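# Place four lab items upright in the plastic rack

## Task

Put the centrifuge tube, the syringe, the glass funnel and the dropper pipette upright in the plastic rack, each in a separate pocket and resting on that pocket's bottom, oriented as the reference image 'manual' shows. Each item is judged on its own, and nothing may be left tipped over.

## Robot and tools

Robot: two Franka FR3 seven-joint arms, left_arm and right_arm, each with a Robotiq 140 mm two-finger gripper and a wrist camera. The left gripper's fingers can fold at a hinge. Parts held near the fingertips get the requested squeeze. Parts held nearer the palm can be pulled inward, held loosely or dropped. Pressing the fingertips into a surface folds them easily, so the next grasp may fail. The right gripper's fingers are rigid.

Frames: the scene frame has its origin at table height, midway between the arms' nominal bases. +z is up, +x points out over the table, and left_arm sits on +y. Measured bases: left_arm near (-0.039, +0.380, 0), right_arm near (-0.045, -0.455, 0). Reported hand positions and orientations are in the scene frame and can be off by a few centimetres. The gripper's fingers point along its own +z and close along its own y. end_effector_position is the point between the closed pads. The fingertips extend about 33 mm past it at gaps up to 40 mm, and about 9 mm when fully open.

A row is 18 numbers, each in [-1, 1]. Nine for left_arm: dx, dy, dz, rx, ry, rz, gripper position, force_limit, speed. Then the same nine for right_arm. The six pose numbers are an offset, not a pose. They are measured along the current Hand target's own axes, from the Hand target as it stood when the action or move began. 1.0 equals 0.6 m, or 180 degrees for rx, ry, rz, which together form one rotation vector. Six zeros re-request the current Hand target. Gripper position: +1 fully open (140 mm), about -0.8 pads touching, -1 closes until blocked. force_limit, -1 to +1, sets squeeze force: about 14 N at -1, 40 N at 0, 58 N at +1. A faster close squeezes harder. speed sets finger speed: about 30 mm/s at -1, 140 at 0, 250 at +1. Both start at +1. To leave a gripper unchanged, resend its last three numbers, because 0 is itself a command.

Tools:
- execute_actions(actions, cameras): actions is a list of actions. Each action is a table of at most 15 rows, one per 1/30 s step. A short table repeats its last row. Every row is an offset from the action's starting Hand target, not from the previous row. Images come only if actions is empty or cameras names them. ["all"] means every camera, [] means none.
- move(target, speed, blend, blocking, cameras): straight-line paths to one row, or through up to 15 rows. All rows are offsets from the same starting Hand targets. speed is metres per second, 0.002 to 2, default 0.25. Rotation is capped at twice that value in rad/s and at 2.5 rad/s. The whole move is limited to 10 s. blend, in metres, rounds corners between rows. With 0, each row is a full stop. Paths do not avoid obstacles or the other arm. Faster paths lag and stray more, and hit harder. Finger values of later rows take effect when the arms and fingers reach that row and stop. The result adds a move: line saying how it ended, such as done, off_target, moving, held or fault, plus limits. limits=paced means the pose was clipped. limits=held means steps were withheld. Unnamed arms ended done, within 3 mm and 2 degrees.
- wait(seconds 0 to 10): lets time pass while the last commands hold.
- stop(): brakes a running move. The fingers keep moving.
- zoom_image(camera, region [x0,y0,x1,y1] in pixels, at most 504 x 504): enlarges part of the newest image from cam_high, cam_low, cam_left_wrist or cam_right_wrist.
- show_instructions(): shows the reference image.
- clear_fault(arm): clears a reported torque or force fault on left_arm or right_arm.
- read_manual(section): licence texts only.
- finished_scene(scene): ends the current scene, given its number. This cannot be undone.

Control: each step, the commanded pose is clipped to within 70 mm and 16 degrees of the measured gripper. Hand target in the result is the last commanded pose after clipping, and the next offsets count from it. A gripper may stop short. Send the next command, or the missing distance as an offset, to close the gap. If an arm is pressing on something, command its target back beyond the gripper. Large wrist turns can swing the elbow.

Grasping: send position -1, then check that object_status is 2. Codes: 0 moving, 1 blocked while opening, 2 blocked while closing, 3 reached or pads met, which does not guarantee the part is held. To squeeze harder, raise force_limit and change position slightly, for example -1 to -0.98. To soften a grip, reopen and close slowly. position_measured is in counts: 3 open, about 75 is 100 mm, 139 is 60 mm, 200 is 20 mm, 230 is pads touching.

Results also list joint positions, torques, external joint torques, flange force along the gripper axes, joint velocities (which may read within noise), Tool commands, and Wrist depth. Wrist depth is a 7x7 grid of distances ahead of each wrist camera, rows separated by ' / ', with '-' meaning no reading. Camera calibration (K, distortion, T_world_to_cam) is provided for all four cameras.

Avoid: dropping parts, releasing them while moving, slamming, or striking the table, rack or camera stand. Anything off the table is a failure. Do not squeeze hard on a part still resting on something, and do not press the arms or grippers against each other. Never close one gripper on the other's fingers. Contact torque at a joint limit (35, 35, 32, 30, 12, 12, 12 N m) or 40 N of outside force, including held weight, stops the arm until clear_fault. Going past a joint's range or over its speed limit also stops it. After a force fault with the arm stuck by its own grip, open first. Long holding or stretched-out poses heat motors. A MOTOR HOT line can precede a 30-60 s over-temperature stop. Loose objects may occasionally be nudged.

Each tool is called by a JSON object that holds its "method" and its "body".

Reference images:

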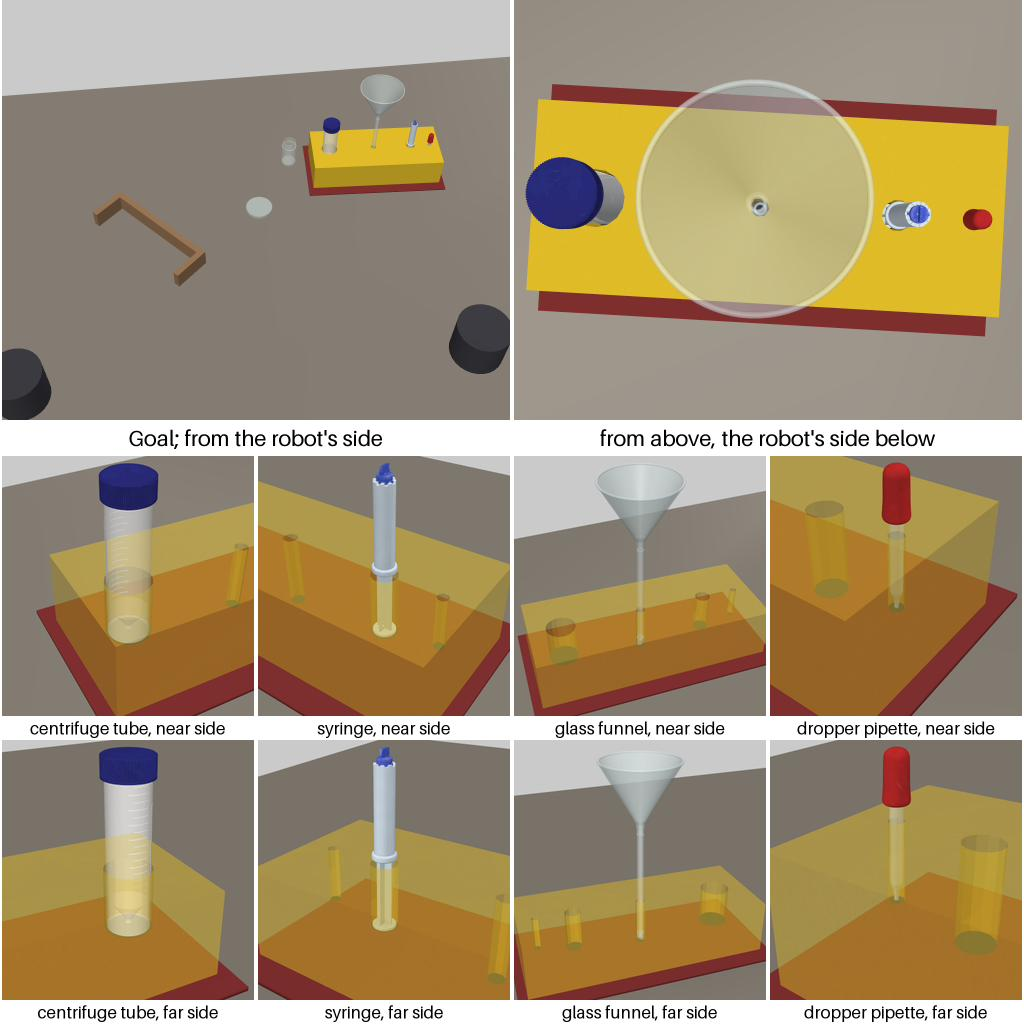

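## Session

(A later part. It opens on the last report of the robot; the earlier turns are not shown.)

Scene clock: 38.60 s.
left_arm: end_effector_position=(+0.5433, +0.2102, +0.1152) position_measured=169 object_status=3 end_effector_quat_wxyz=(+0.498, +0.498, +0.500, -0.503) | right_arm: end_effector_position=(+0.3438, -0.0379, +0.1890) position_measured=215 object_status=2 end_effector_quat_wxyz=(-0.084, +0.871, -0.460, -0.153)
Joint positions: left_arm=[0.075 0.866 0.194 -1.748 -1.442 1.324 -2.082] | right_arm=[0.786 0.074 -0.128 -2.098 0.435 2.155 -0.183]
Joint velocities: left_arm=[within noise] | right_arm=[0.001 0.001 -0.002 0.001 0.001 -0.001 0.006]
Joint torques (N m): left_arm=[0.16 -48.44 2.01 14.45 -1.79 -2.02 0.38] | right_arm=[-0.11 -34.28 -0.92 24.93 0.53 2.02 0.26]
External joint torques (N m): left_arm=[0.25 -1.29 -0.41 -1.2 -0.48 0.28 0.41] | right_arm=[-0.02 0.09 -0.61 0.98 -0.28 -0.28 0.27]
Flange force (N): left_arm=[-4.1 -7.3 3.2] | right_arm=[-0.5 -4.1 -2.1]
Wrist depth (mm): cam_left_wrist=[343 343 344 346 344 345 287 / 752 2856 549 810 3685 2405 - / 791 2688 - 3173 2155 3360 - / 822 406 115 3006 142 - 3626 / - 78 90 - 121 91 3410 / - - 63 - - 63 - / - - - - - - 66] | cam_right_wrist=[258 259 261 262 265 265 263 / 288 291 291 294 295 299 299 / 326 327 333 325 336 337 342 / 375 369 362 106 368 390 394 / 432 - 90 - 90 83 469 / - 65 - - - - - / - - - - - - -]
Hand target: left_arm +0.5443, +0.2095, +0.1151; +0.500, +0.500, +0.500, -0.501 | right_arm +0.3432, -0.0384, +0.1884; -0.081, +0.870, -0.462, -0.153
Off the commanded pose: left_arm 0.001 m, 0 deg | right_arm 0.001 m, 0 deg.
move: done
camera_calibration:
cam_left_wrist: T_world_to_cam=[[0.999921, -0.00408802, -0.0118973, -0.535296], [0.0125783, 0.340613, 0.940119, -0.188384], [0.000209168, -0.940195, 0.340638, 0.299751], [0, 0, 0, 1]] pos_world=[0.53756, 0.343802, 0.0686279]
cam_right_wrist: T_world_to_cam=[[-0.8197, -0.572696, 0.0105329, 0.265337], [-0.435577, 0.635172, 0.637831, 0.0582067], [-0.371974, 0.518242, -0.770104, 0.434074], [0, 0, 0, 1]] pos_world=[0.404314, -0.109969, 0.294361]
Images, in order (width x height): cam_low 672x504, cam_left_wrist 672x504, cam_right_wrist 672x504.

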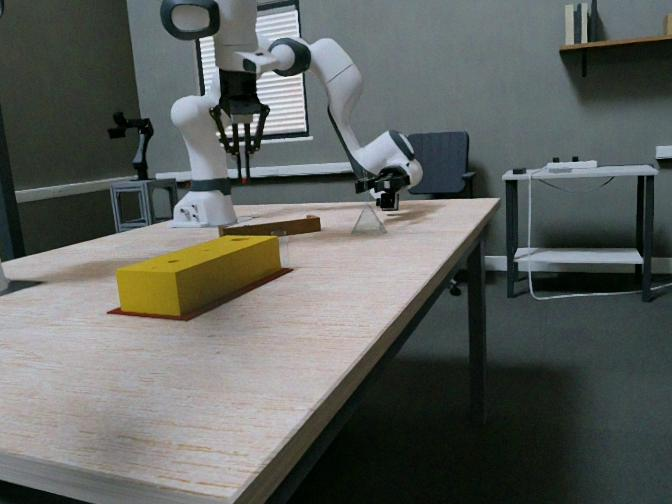

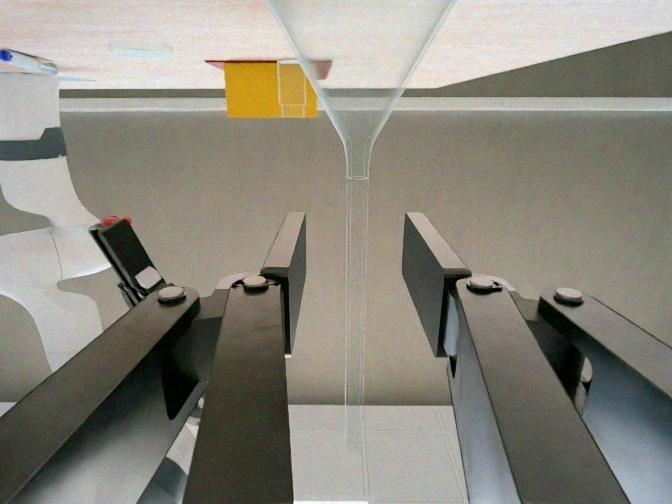

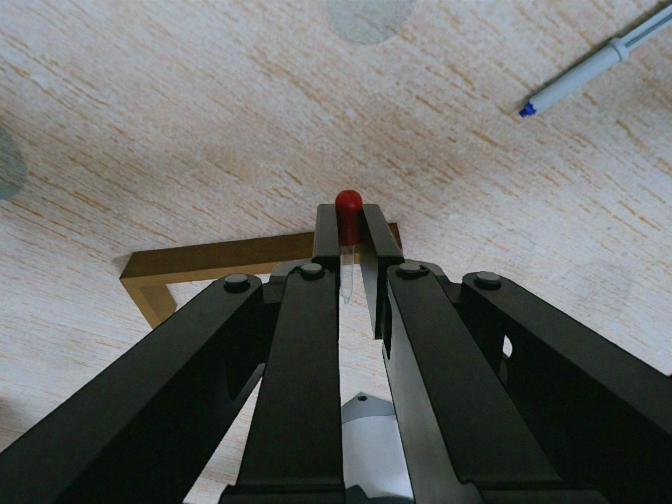

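{"method": "move", "body": {"target": [[0, 0.0017, 0.0117, 0, 0, 0, -0.32, 0, 0, 0.363, 0.1197, -0.1877, -0.1995, 0, 0.4585, -1, -0.5, -1], [0, 0.0017, 0.0117, 0, 0, 0, -1, -0.01, -1, 0.7222, 0.2753, -0.2647, -0.398, 0, 0.916, -1, -0.5, -1]], "speed": 0.3, "cameras": ["all"]}}

{"method": "zoom_image", "body": {"camera": "cam_right_wrist", "region": [230, 100, 480, 350]}}

{"method": "zoom_image", "body": {"camera": "cam_low", "region": [60, 170, 310, 340]}}

Scene clock: 48.67 s.
left_arm: end_effector_position=(+0.5446, +0.2038, +0.1152) position_measured=218 object_status=0 end_effector_quat_wxyz=(+0.498, +0.498, +0.501, -0.503) | right_arm: end_effector_position=(+0.4648, -0.5137, +0.1893) position_measured=215 object_status=2 end_effector_quat_wxyz=(-0.485, +0.388, +0.739, +0.259)
Joint positions: left_arm=[0.063 0.864 0.194 -1.752 -1.452 1.331 -2.082] | right_arm=[-0.051 1.098 -0.826 -0.983 1.094 0.7 1.935]
Joint torques (N m): left_arm=[-0.02 -48.21 1.96 14.46 -1.83 -2.01 0.33] | right_arm=[-0.76 -54.12 -13.08 17.36 1.95 -1.45 0.16]
External joint torques (N m): left_arm=[0.06 -0.93 -0.48 -1.31 -0.51 0.29 0.36] | right_arm=[-0.69 -0.45 -0.45 0.96 -0.01 -0.17 0.13]
Flange force (N): left_arm=[-3.5 -7.0 3.3] | right_arm=[0.0 0.0 0.0]
Wrist depth (mm): cam_left_wrist=[339 340 342 345 347 345 284 / 749 3173 538 852 3006 2538 3130 / 767 3264 3173 2856 4861 2308 2656 / 804 3130 807 151 - - - / 3685 828 84 - 90 86 2967 / - 66 74 63 66 72 - / - 64 - - - - 60] | cam_right_wrist=[- - 2972 943 973 973 810 / 482 698 695 714 702 718 723 / 485 524 537 536 532 533 537 / 424 427 437 111 125 417 431 / 363 - 90 - 90 83 371 / - 65 - - - - - / - - - - - - -]
Hand target: left_arm +0.5454, +0.2025, +0.1151; +0.500, +0.500, +0.500, -0.501 | right_arm +0.4646, -0.5134, +0.1898; -0.487, +0.390, +0.737, +0.259
Off the commanded pose: left_arm 0.001 m, 0 deg | right_arm 0.001 m, 0 deg.
move: done
camera_calibration:
cam_left_wrist: T_world_to_cam=[[0.999933, -0.003278, -0.011122, -0.536848], [0.0115738, 0.340146, 0.940301, -0.185628], [0.000700798, -0.940367, 0.340161, 0.293523], [0, 0, 0, 1]] pos_world=[0.538754, 0.3374, 0.0687301]
cam_right_wrist: T_world_to_cam=[[0.834466, 0.550731, 0.018993, -0.101286], [0.385746, -0.559172, -0.733844, -0.322723], [-0.39353, 0.619694, -0.679053, 0.770756], [0, 0, 0, 1]] pos_world=[0.512324, -0.60231, 0.28848]

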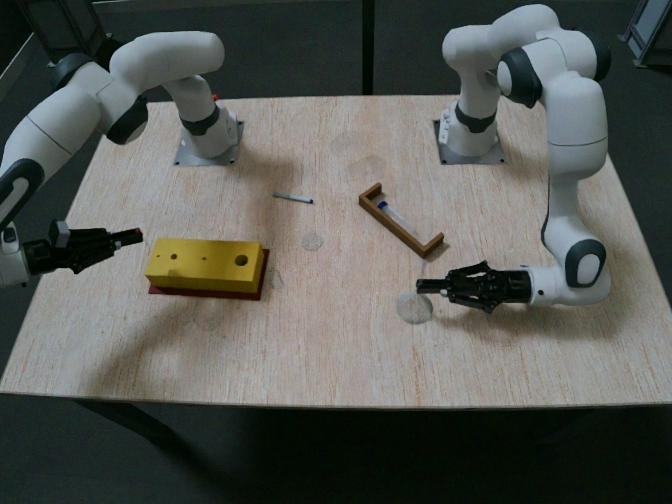

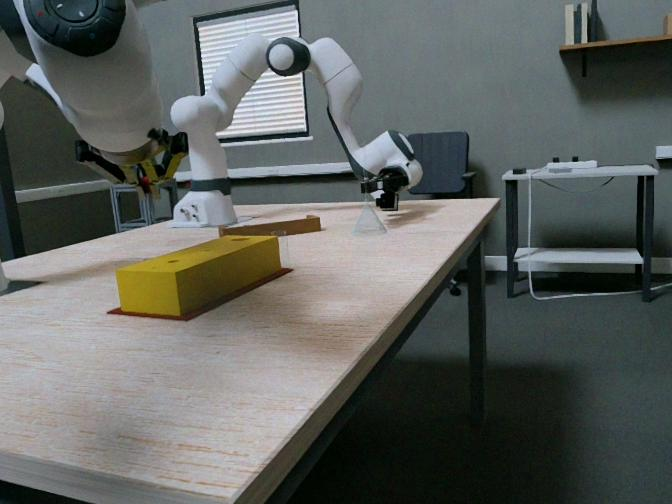

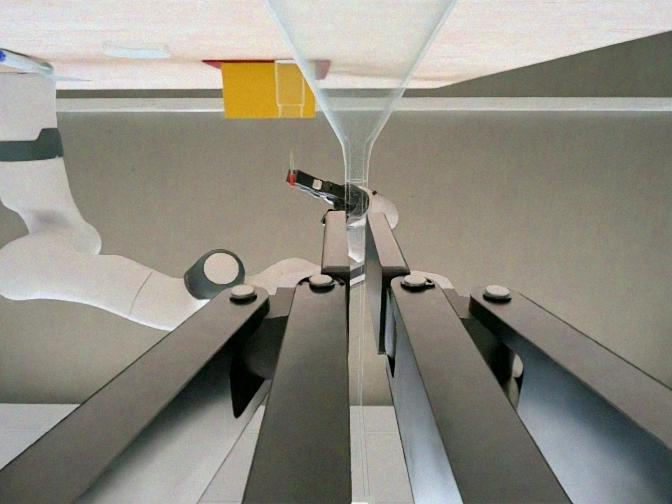

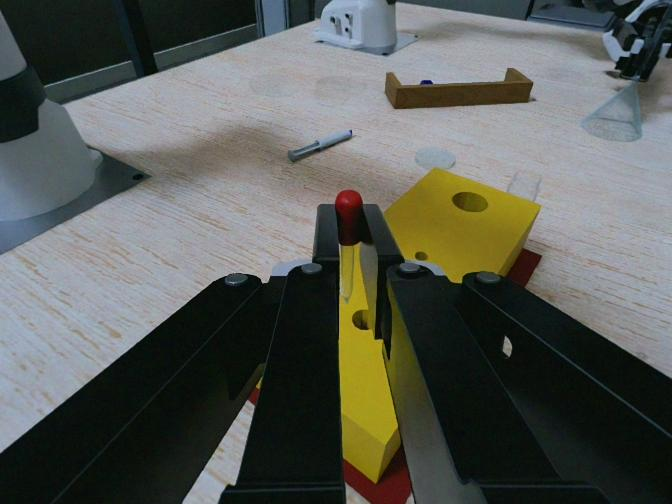

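Scaled by 2.016 from the camera's 672x504 image, which has a finer 960x720 frame.

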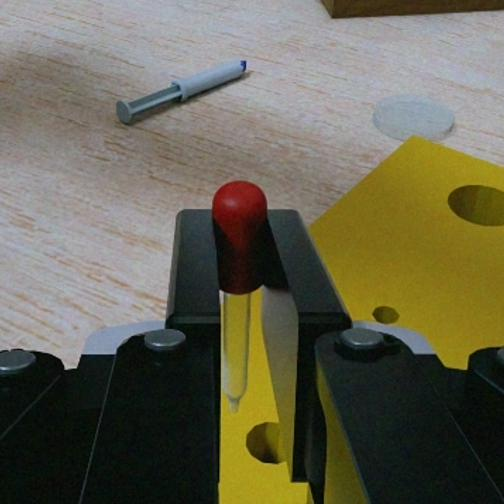

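Scaled by 2.016 from the camera's 672x504 image, which has a finer 960x720 frame.

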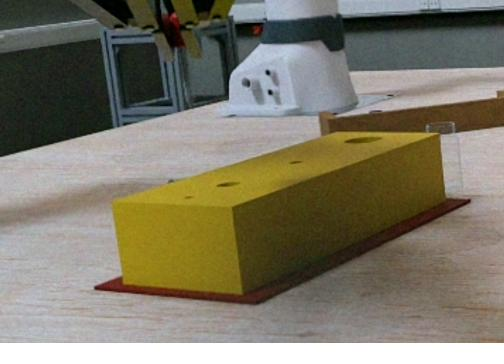

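{"method": "zoom_image", "body": {"camera": "cam_left_wrist", "region": [250, 120, 410, 280]}}

{"method": "zoom_image", "body": {"camera": "cam_low", "region": [90, 120, 210, 240]}}

{"method": "zoom_image", "body": {"camera": "cam_high", "region": [90, 200, 210, 320]}}

Scaled by 3.150 from the camera's 672x504 image, which has a finer 960x720 frame.

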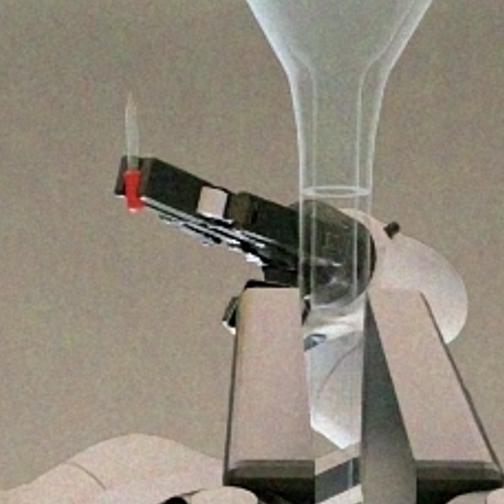

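Scaled by 4.200 from the camera's 672x504 image, which has a finer 960x720 frame.

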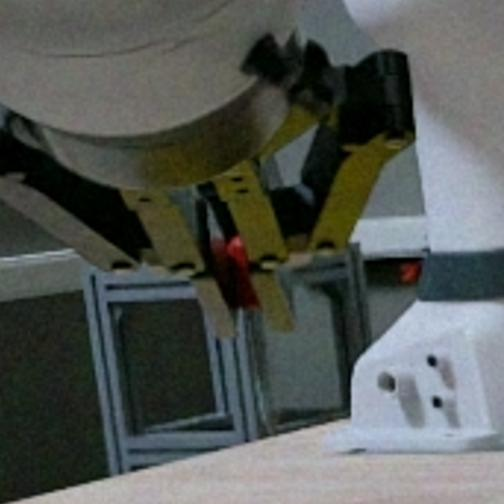

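Scaled by 4.200 from the camera's 672x504 image, which has a finer 960x720 frame.

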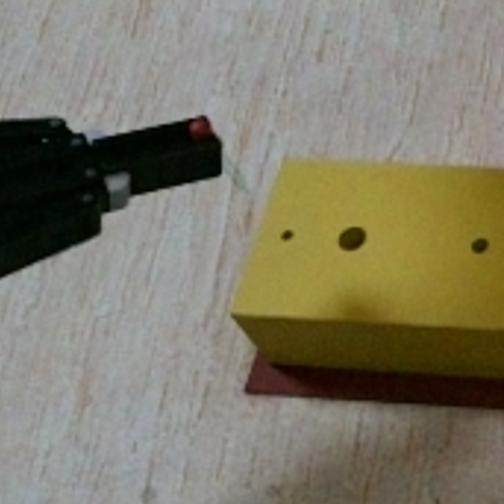

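{"method": "move", "body": {"target": [-0.25, 0, 0, 0, 0, 0, -1, -0.01, -1, -0.0752, -0.016, 0.0397, 0, 0, 0, -1, -0.5, -1], "speed": 0.12, "cameras": ["all"]}}

{"method": "zoom_image", "body": {"camera": "cam_right_wrist", "region": [270, 180, 430, 340]}}

{"method": "zoom_image", "body": {"camera": "cam_high", "region": [90, 200, 210, 320]}}

{"method": "zoom_image", "body": {"camera": "cam_low", "region": [60, 150, 260, 330]}}

{"method": "zoom_image", "body": {"camera": "cam_left_wrist", "region": [200, 60, 460, 320]}}

Scene clock: 53.00 s.
left_arm: end_effector_position=(+0.5470, +0.2034, +0.2641) position_measured=218 object_status=2 end_effector_quat_wxyz=(+0.502, +0.501, +0.500, -0.497) | right_arm: end_effector_position=(+0.4548, -0.5145, +0.1405) position_measured=215 object_status=2 end_effector_quat_wxyz=(-0.488, +0.391, +0.736, +0.259)
Joint positions: left_arm=[0.055 0.536 0.205 -1.89 -1.442 1.326 -2.26] | right_arm=[-0.022 1.141 -0.83 -1.058 1.071 0.763 1.859]
Joint velocities: left_arm=[-0.002 0.001 0 -0.001 0.001 -0.001 -0.006] | right_arm=[within noise]
Joint torques (N m): left_arm=[0.38 -44.22 1.26 17.51 -1.56 -2.18 -0.06] | right_arm=[0.19 -53.98 -15.18 15.92 1.42 -1.22 -0.28]
External joint torques (N m): left_arm=[0.56 -1.04 -0.42 -1.26 0.26 -0.17 -0.03] | right_arm=[0.34 -1.12 -1.33 0.23 -0.26 0.14 -0.31]
Flange force (N): left_arm=[-2.6 -7.0 1.2] | right_arm=[4.2 -4.4 5.1]
Wrist depth (mm): cam_left_wrist=[849 2720 1058 907 834 - - / 754 2929 3264 960 - - - / 769 793 892 985 3515 - - / - 807 869 134 3311 3130 - / - - 84 - 90 86 - / - 66 74 63 66 72 - / - 64 - - - - 60] | cam_right_wrist=[2308 728 819 908 882 900 912 / 452 590 596 591 594 588 596 / 430 443 447 446 324 357 453 / 357 355 370 111 258 330 359 / 309 - 90 - 90 83 298 / - 65 - - - - - / - - - - - - -]
Hand target: left_arm +0.5455, +0.2026, +0.2651; +0.500, +0.500, +0.500, -0.501 | right_arm +0.4543, -0.5152, +0.1389; -0.487, +0.390, +0.737, +0.259
Off the commanded pose: left_arm 0.002 m, 1 deg | right_arm 0.002 m, 0 deg.
move: done
camera_calibration:
cam_left_wrist: T_world_to_cam=[[0.999994, 0.00281756, 0.00200737, -0.542343], [-0.00283828, 0.336432, 0.941704, -0.317351], [0.00197796, -0.941704, 0.336438, 0.243062], [0, 0, 0, 1]] pos_world=[0.540959, 0.337187, 0.218164]
cam_right_wrist: T_world_to_cam=[[0.837278, 0.546664, 0.0110832, -0.0938724], [0.375544, -0.56022, -0.738323, -0.350365], [-0.397406, 0.622344, -0.674357, 0.736622], [0, 0, 0, 1]] pos_world=[0.502913, -0.603397, 0.239104]

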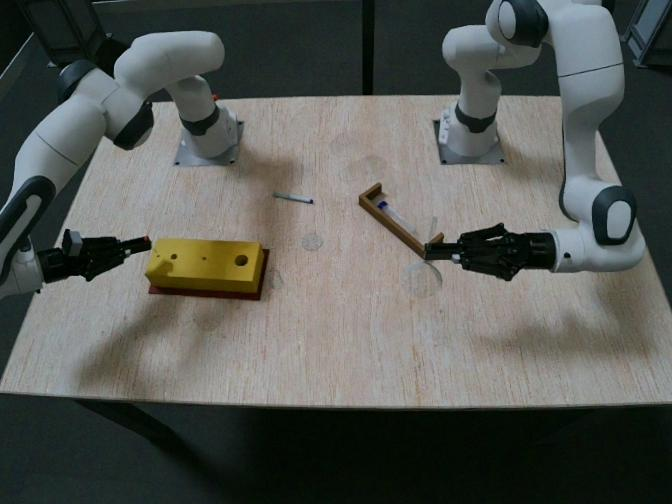

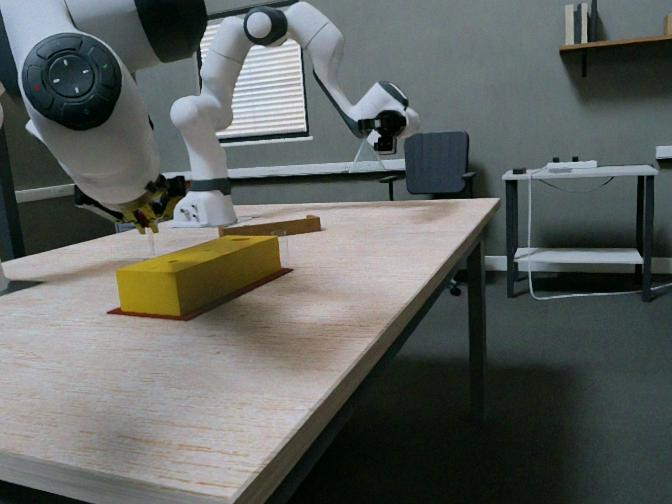

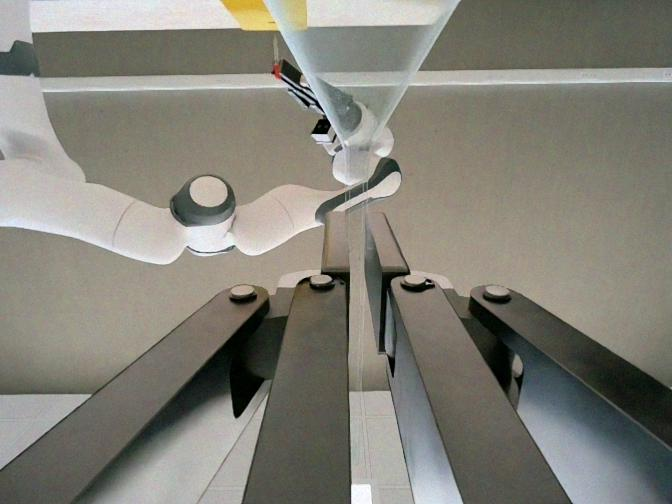

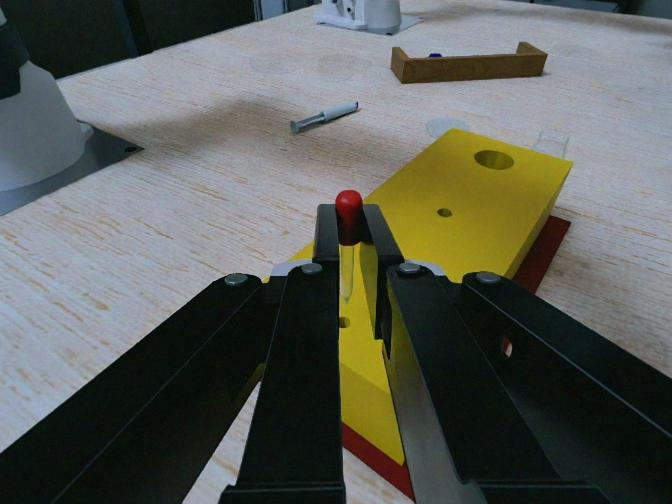

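Scaled by 3.150 from the camera's 672x504 image, which has a finer 960x720 frame.

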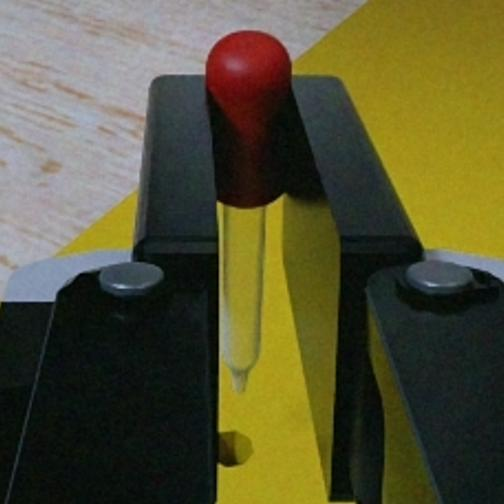

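Scaled by 4.200 from the camera's 672x504 image, which has a finer 960x720 frame.

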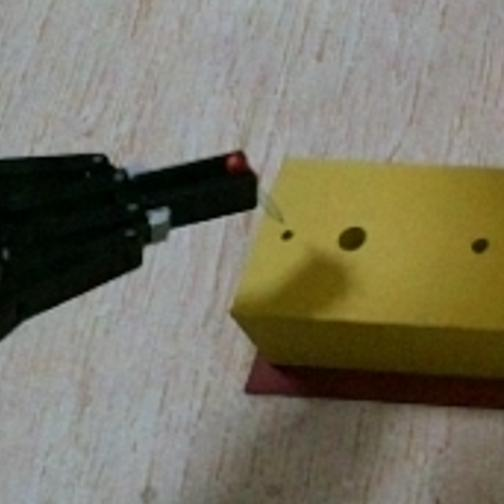

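Scaled by 2.520 from the camera's 672x504 image, which has a finer 960x720 frame.

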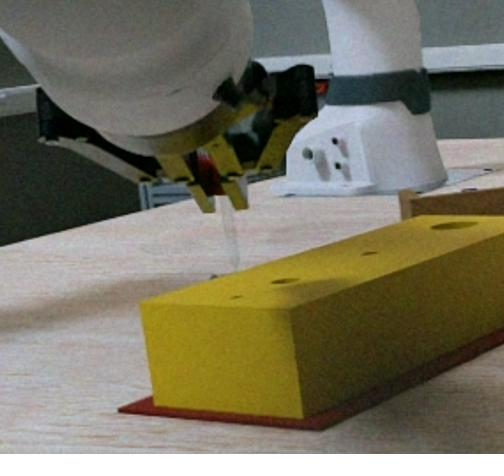

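Scaled by 1.938 from the camera's 672x504 image, which has a finer 960x720 frame.

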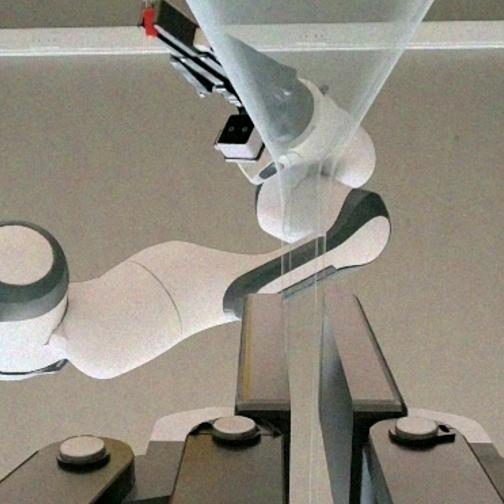

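{"method": "move", "body": {"target": [-0.0583, -0.0758, 0.1377, 0, 0, 0.5, -1, -0.01, -1, -0.0306, -0.0002, 0.0131, 0, 0, 0, -1, -0.5, -1], "speed": 0.3, "cameras": ["cam_high", "cam_low", "cam_right_wrist"]}}

{"method": "zoom_image", "body": {"camera": "cam_right_wrist", "region": [270, 180, 430, 340]}}

{"method": "zoom_image", "body": {"camera": "cam_high", "region": [90, 200, 210, 320]}}

{"method": "zoom_image", "body": {"camera": "cam_low", "region": [90, 180, 210, 300]}}

Scene clock: 58.67 s.
left_arm: end_effector_position=(+0.4993, +0.1208, +0.2996) position_measured=218 object_status=2 end_effector_quat_wxyz=(+0.707, +0.707, +0.003, -0.005) | right_arm: end_effector_position=(+0.4536, -0.5150, +0.1202) position_measured=215 object_status=2 end_effector_quat_wxyz=(-0.489, +0.392, +0.736, +0.257)
Joint positions: left_arm=[-0.006 0.316 0.106 -2.129 -1.495 1.464 -0.703] | right_arm=[-0.023 1.169 -0.823 -1.058 1.071 0.787 1.846]
Joint velocities: left_arm=[-0.001 0.001 0 0.001 0 0 0.006] | right_arm=[within noise]
Joint torques (N m): left_arm=[0.4 -38.48 -0.48 17.8 -2.35 -1.91 0.65] | right_arm=[-0.65 -53.52 -14.36 16.61 1.65 -1.3 -0.3]
External joint torques (N m): left_arm=[0.5 -1.21 -0.58 -1.15 -0.61 0.1 0.55] | right_arm=[-0.58 -0.19 -0.38 0.95 0.01 0.07 -0.32]
Flange force (N): left_arm=[-7.1 1.6 1.9] | right_arm=[-3.1 2.4 -6.7]
Wrist depth (mm): cam_left_wrist=[437 621 903 840 2511 4154 - / 436 623 879 879 2929 2753 2176 / 438 490 788 - 825 - - / 440 583 964 135 782 - - / 438 515 84 - 90 90 - / - 66 74 63 66 72 - / - 64 - - - - 60] | cam_right_wrist=[- 653 834 810 828 825 816 / 445 542 538 542 580 537 536 / 409 409 403 407 284 312 407 / 328 325 327 106 228 295 327 / 281 - 90 - 90 83 281 / - 65 - - - - - / - - - - - - -]
Hand target: left_arm +0.5000, +0.1201, +0.3002; +0.707, +0.707, +0.000, -0.001 | right_arm +0.4543, -0.5152, +0.1189; -0.487, +0.390, +0.737, +0.259
Off the commanded pose: left_arm 0.001 m, 1 deg | right_arm 0.001 m, 0 deg.
move: done
camera_calibration:
cam_right_wrist: T_world_to_cam=[[0.836853, 0.54739, 0.00639019, -0.0912383], [0.373573, -0.56251, -0.737581, -0.365513], [-0.40015, 0.619634, -0.675229, 0.722752], [0, 0, 0, 1]] pos_world=[0.502108, -0.603503, 0.219011]
Images, in order (width x height): cam_high 672x504, cam_low 672x504, cam_right_wrist 672x504.

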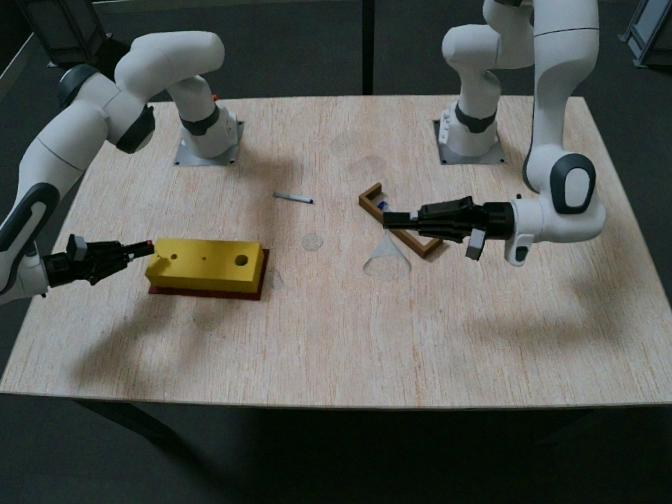

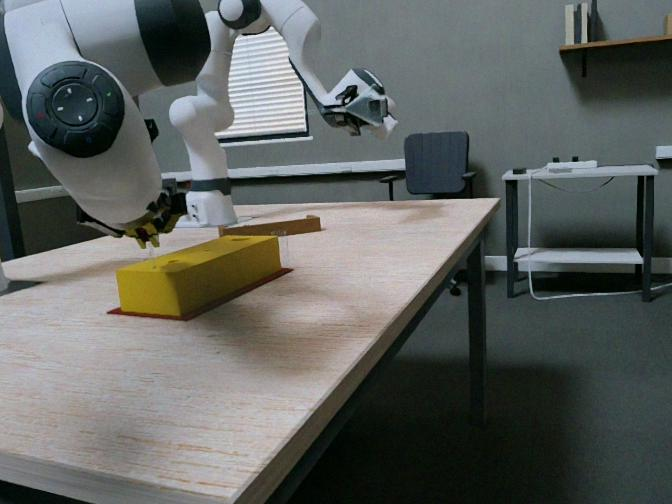

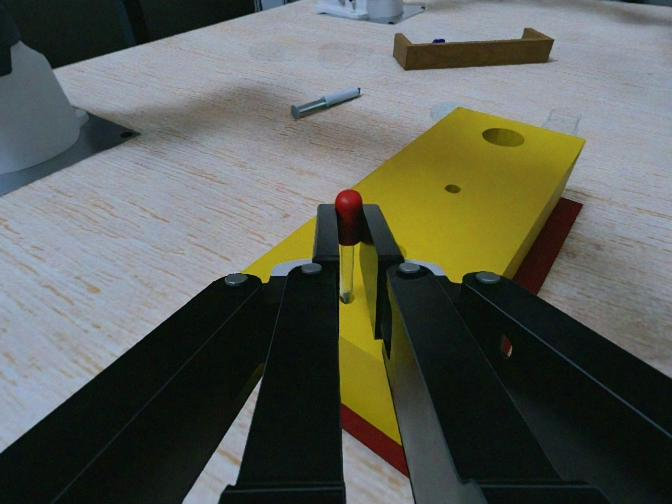

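Scaled by 3.150 from the camera's 672x504 image, which has a finer 960x720 frame.

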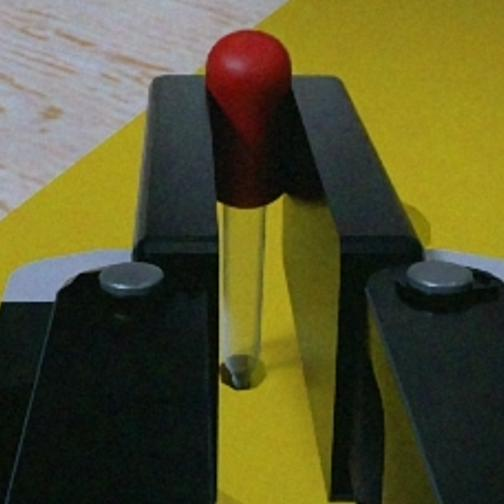

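Scaled by 4.200 from the camera's 672x504 image, which has a finer 960x720 frame.

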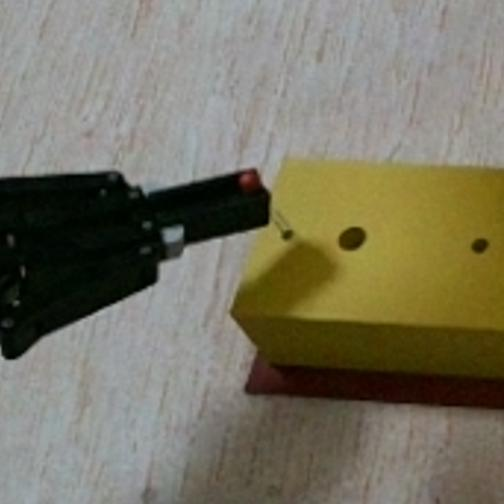

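Scaled by 4.200 from the camera's 672x504 image, which has a finer 960x720 frame.

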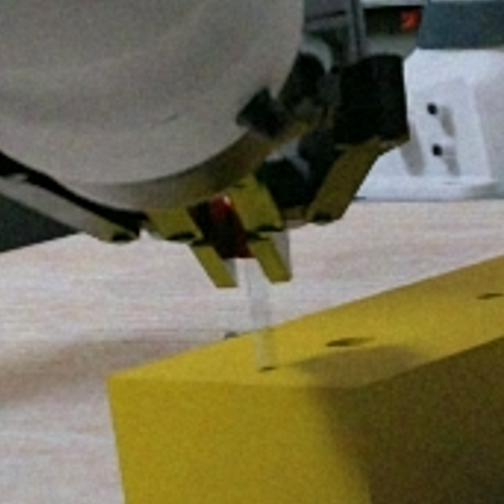

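{"method": "move", "body": {"target": [0, 0, 0, 0, 0, 0.5, -1, -0.01, -1, -0.0214, 0.0007, 0.0092, 0, 0, 0, -1, -0.5, -1], "speed": 0.3, "cameras": ["cam_high", "cam_low", "cam_right_wrist", "cam_left_wrist"]}}

{"method": "zoom_image", "body": {"camera": "cam_right_wrist", "region": [270, 180, 430, 340]}}

{"method": "zoom_image", "body": {"camera": "cam_low", "region": [90, 180, 210, 300]}}

Scene clock: 63.20 s.
left_arm: end_effector_position=(+0.4998, +0.1200, +0.2997) position_measured=218 object_status=2 end_effector_quat_wxyz=(+0.502, +0.502, -0.499, +0.497) | right_arm: end_effector_position=(+0.4541, -0.5149, +0.1062) position_measured=215 object_status=2 end_effector_quat_wxyz=(-0.489, +0.392, +0.736, +0.257)
Joint positions: left_arm=[-0.006 0.314 0.104 -2.129 -1.494 1.468 0.869] | right_arm=[-0.03 1.188 -0.809 -1.051 1.071 0.806 1.842]
Joint velocities: left_arm=[0.001 0 0 -0.001 0.001 -0.001 0.006] | right_arm=[within noise]
Joint torques (N m): left_arm=[0.41 -37.65 -0.51 17.78 -2.36 -2.1 0.47] | right_arm=[-0.57 -53.75 -14.03 16.54 1.64 -1.36 -0.32]
External joint torques (N m): left_arm=[0.49 -0.46 -0.61 -1.15 -0.63 -0.1 0.44] | right_arm=[-0.45 -0.35 -0.24 0.96 0.03 0.01 -0.34]
Flange force (N): left_arm=[0.3 5.2 1.4] | right_arm=[-2.8 2.4 -6.2]
Wrist depth (mm): cam_left_wrist=[2567 2720 - 2511 692 626 611 / 2820 2656 944 785 684 649 624 / - 2115 4393 921 - - 718 / 3130 3311 1073 151 956 1078 730 / 2355 2567 84 - 90 90 712 / - 66 74 63 66 72 - / - 64 - - - - 60] | cam_right_wrist=[684 674 764 772 653 661 753 / 438 513 510 508 545 541 508 / 384 382 377 379 272 271 379 / 305 303 295 106 206 282 304 / 263 - 90 - 90 83 264 / - 65 - - - - - / - - - - - - -]
Hand target: left_arm +0.5000, +0.1201, +0.3002; +0.501, +0.500, -0.500, +0.500 | right_arm +0.4546, -0.5149, +0.1049; -0.487, +0.390, +0.737, +0.259
Off the commanded pose: left_arm 0.001 m, 0 deg | right_arm 0.001 m, 0 deg.
move: done
camera_calibration:
cam_left_wrist: T_world_to_cam=[[-0.99993, 0.000820338, 0.0118231, 0.501806], [-0.0108385, 0.340277, -0.940263, 0.24468], [-0.00479447, -0.940325, -0.340244, 0.358686], [0, 0, 0, 1]] pos_world=[0.506143, 0.253611, 0.346172]
cam_right_wrist: T_world_to_cam=[[0.837079, 0.54704, 0.00675824, -0.0919402], [0.373906, -0.563045, -0.737003, -0.376542], [-0.399365, 0.619457, -0.675855, 0.713023], [0, 0, 0, 1]] pos_world=[0.502509, -0.603403, 0.205009]

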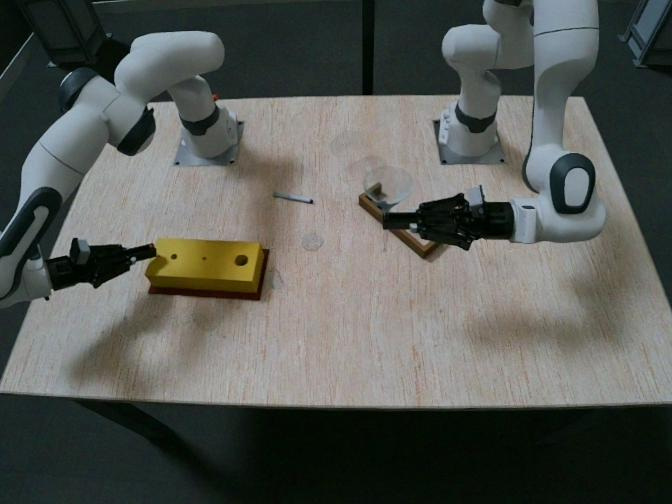

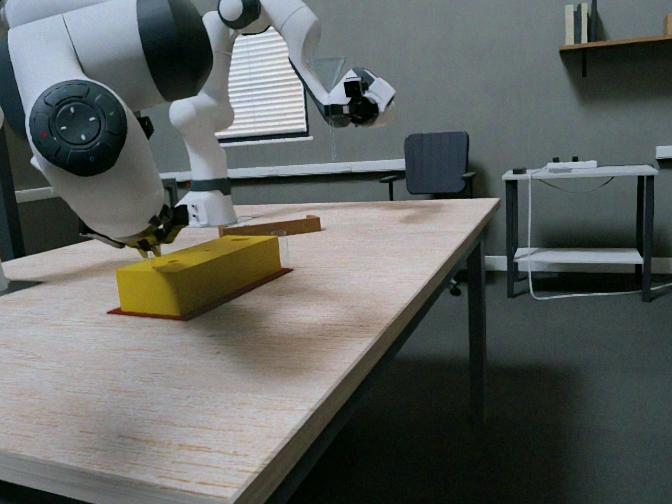

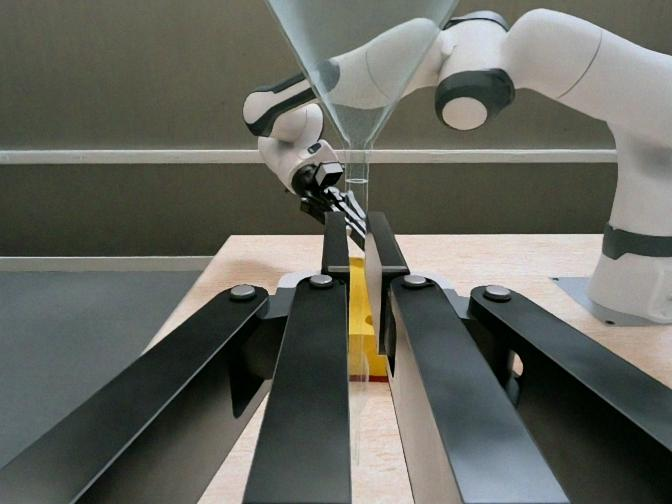

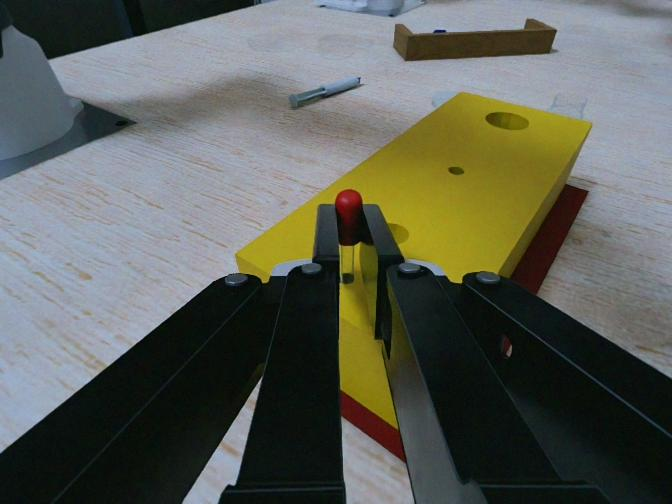

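Scaled by 3.150 from the camera's 672x504 image, which has a finer 960x720 frame.

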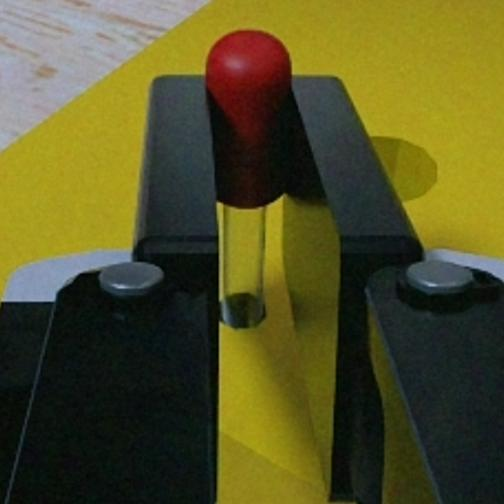

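Scaled by 4.200 from the camera's 672x504 image, which has a finer 960x720 frame.

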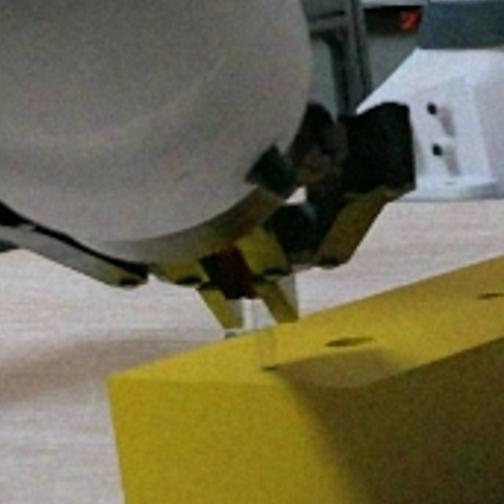

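{"method": "move", "body": {"target": [-0.05, 0.0917, 0.5333, 0, 0, 0, -1, -0.01, -1, -0.0122, 0, 0.0052, 0, 0, 0, -1, -0.5, -1], "speed": 0.25, "cameras": ["cam_high", "cam_right_wrist", "cam_left_wrist"]}}

{"method": "zoom_image", "body": {"camera": "cam_right_wrist", "region": [270, 180, 430, 340]}}

{"method": "zoom_image", "body": {"camera": "cam_left_wrist", "region": [240, 120, 480, 420]}}

Scene clock: 66.33 s.
left_arm: end_effector_position=(+0.4435, -0.1996, +0.2706) position_measured=218 object_status=2 end_effector_quat_wxyz=(+0.503, +0.501, -0.498, +0.497) | right_arm: end_effector_position=(+0.4541, -0.5149, +0.0982) position_measured=215 object_status=2 end_effector_quat_wxyz=(-0.489, +0.392, +0.736, +0.257)
Joint positions: left_arm=[-0.411 0.415 -0.175 -2.051 -1.97 1.948 0.979] | right_arm=[-0.034 1.2 -0.801 -1.047 1.071 0.816 1.84]
Joint velocities: left_arm=[0.001 0 -0.001 0.001 -0.001 0.004 0.004] | right_arm=[within noise]
Joint torques (N m): left_arm=[0.22 -40.81 -3.71 19.48 -1.62 -2.06 0.34] | right_arm=[-0.45 -53.85 -13.92 16.54 1.61 -1.39 -0.34]
External joint torques (N m): left_arm=[0.24 -0.34 -0.81 -0.5 -0.57 0.12 0.3] | right_arm=[-0.21 -0.1 -0.11 0.91 0.02 -0.02 -0.37]
Flange force (N): left_arm=[0.3 3.7 -0.4] | right_arm=[-2.9 2.3 -5.6]
Wrist depth (mm): cam_left_wrist=[- - 452 422 377 324 328 / - 552 583 483 381 352 - / 2511 - 606 - - 2596 - / 2820 2626 564 123 116 2688 - / 2430 79 84 - 90 90 656 / - 66 74 63 66 72 - / - 64 - - - - 60] | cam_right_wrist=[678 670 733 726 642 665 733 / 430 483 489 481 345 323 485 / 367 364 366 256 241 255 367 / 294 294 210 139 194 271 292 / 253 - 90 - 90 83 252 / - 65 - - - - - / - - - - - - -]
Hand target: left_arm +0.4449, -0.1999, +0.2706; +0.501, +0.500, -0.500, +0.500 | right_arm +0.4546, -0.5149, +0.0970; -0.487, +0.390, +0.737, +0.259
Off the commanded pose: left_arm 0.001 m, 0 deg | right_arm 0.001 m, 0 deg.
move: done
camera_calibration:
cam_left_wrist: T_world_to_cam=[[-0.999916, 0.00269289, 0.0126646, 0.446369], [-0.0110205, 0.336431, -0.941644, 0.325107], [-0.00679651, -0.941704, -0.336373, 0.0475358], [0, 0, 0, 1]] pos_world=[0.450238, -0.0658133, 0.316472]
cam_right_wrist: T_world_to_cam=[[0.837078, 0.547042, 0.00668078, -0.0918697], [0.373883, -0.563111, -0.736965, -0.3824], [-0.399389, 0.619395, -0.675898, 0.707667], [0, 0, 0, 1]] pos_world=[0.502509, -0.603403, 0.197109]
Images, in order (width x height): cam_high 672x504, cam_left_wrist 672x504, cam_right_wrist 672x504.

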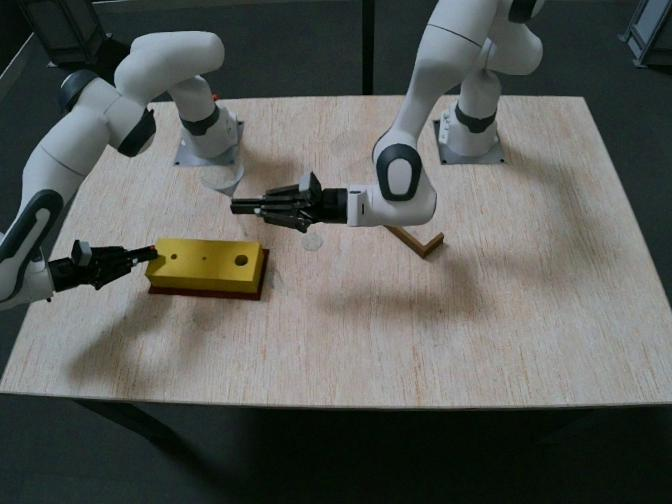

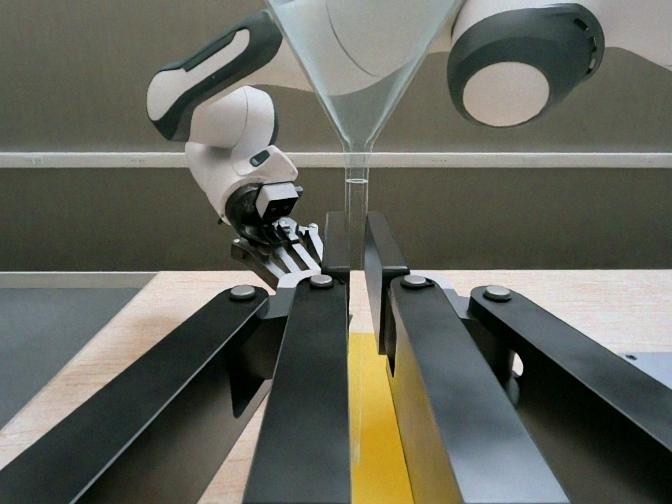

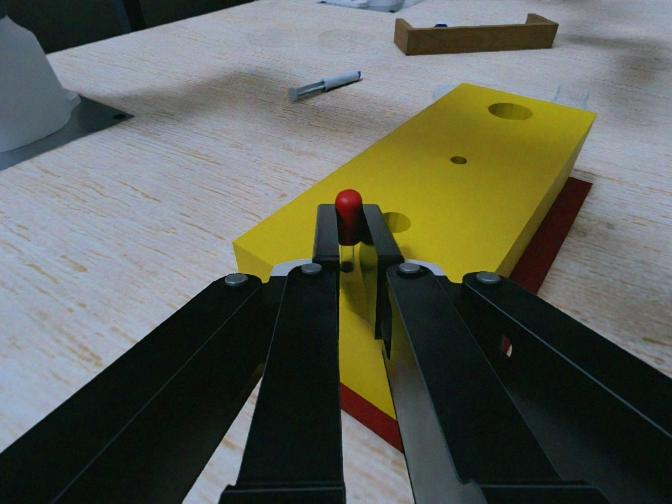

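Scaled by 3.150 from the camera's 672x504 image, which has a finer 960x720 frame.

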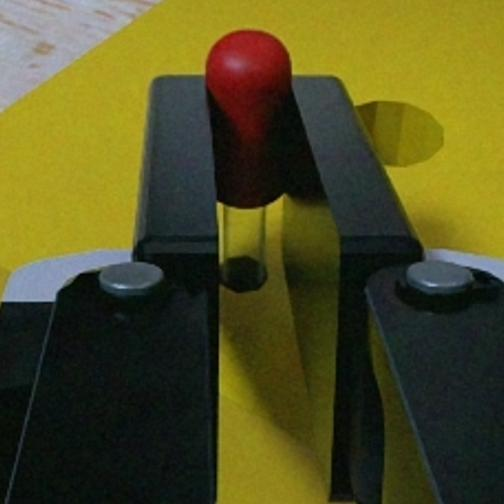

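Scaled by 1.680 from the camera's 672x504 image, which has a finer 960x720 frame.

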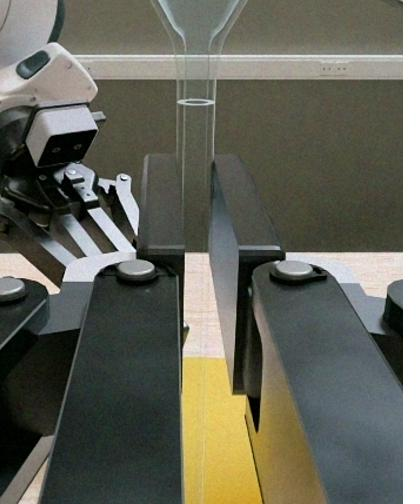

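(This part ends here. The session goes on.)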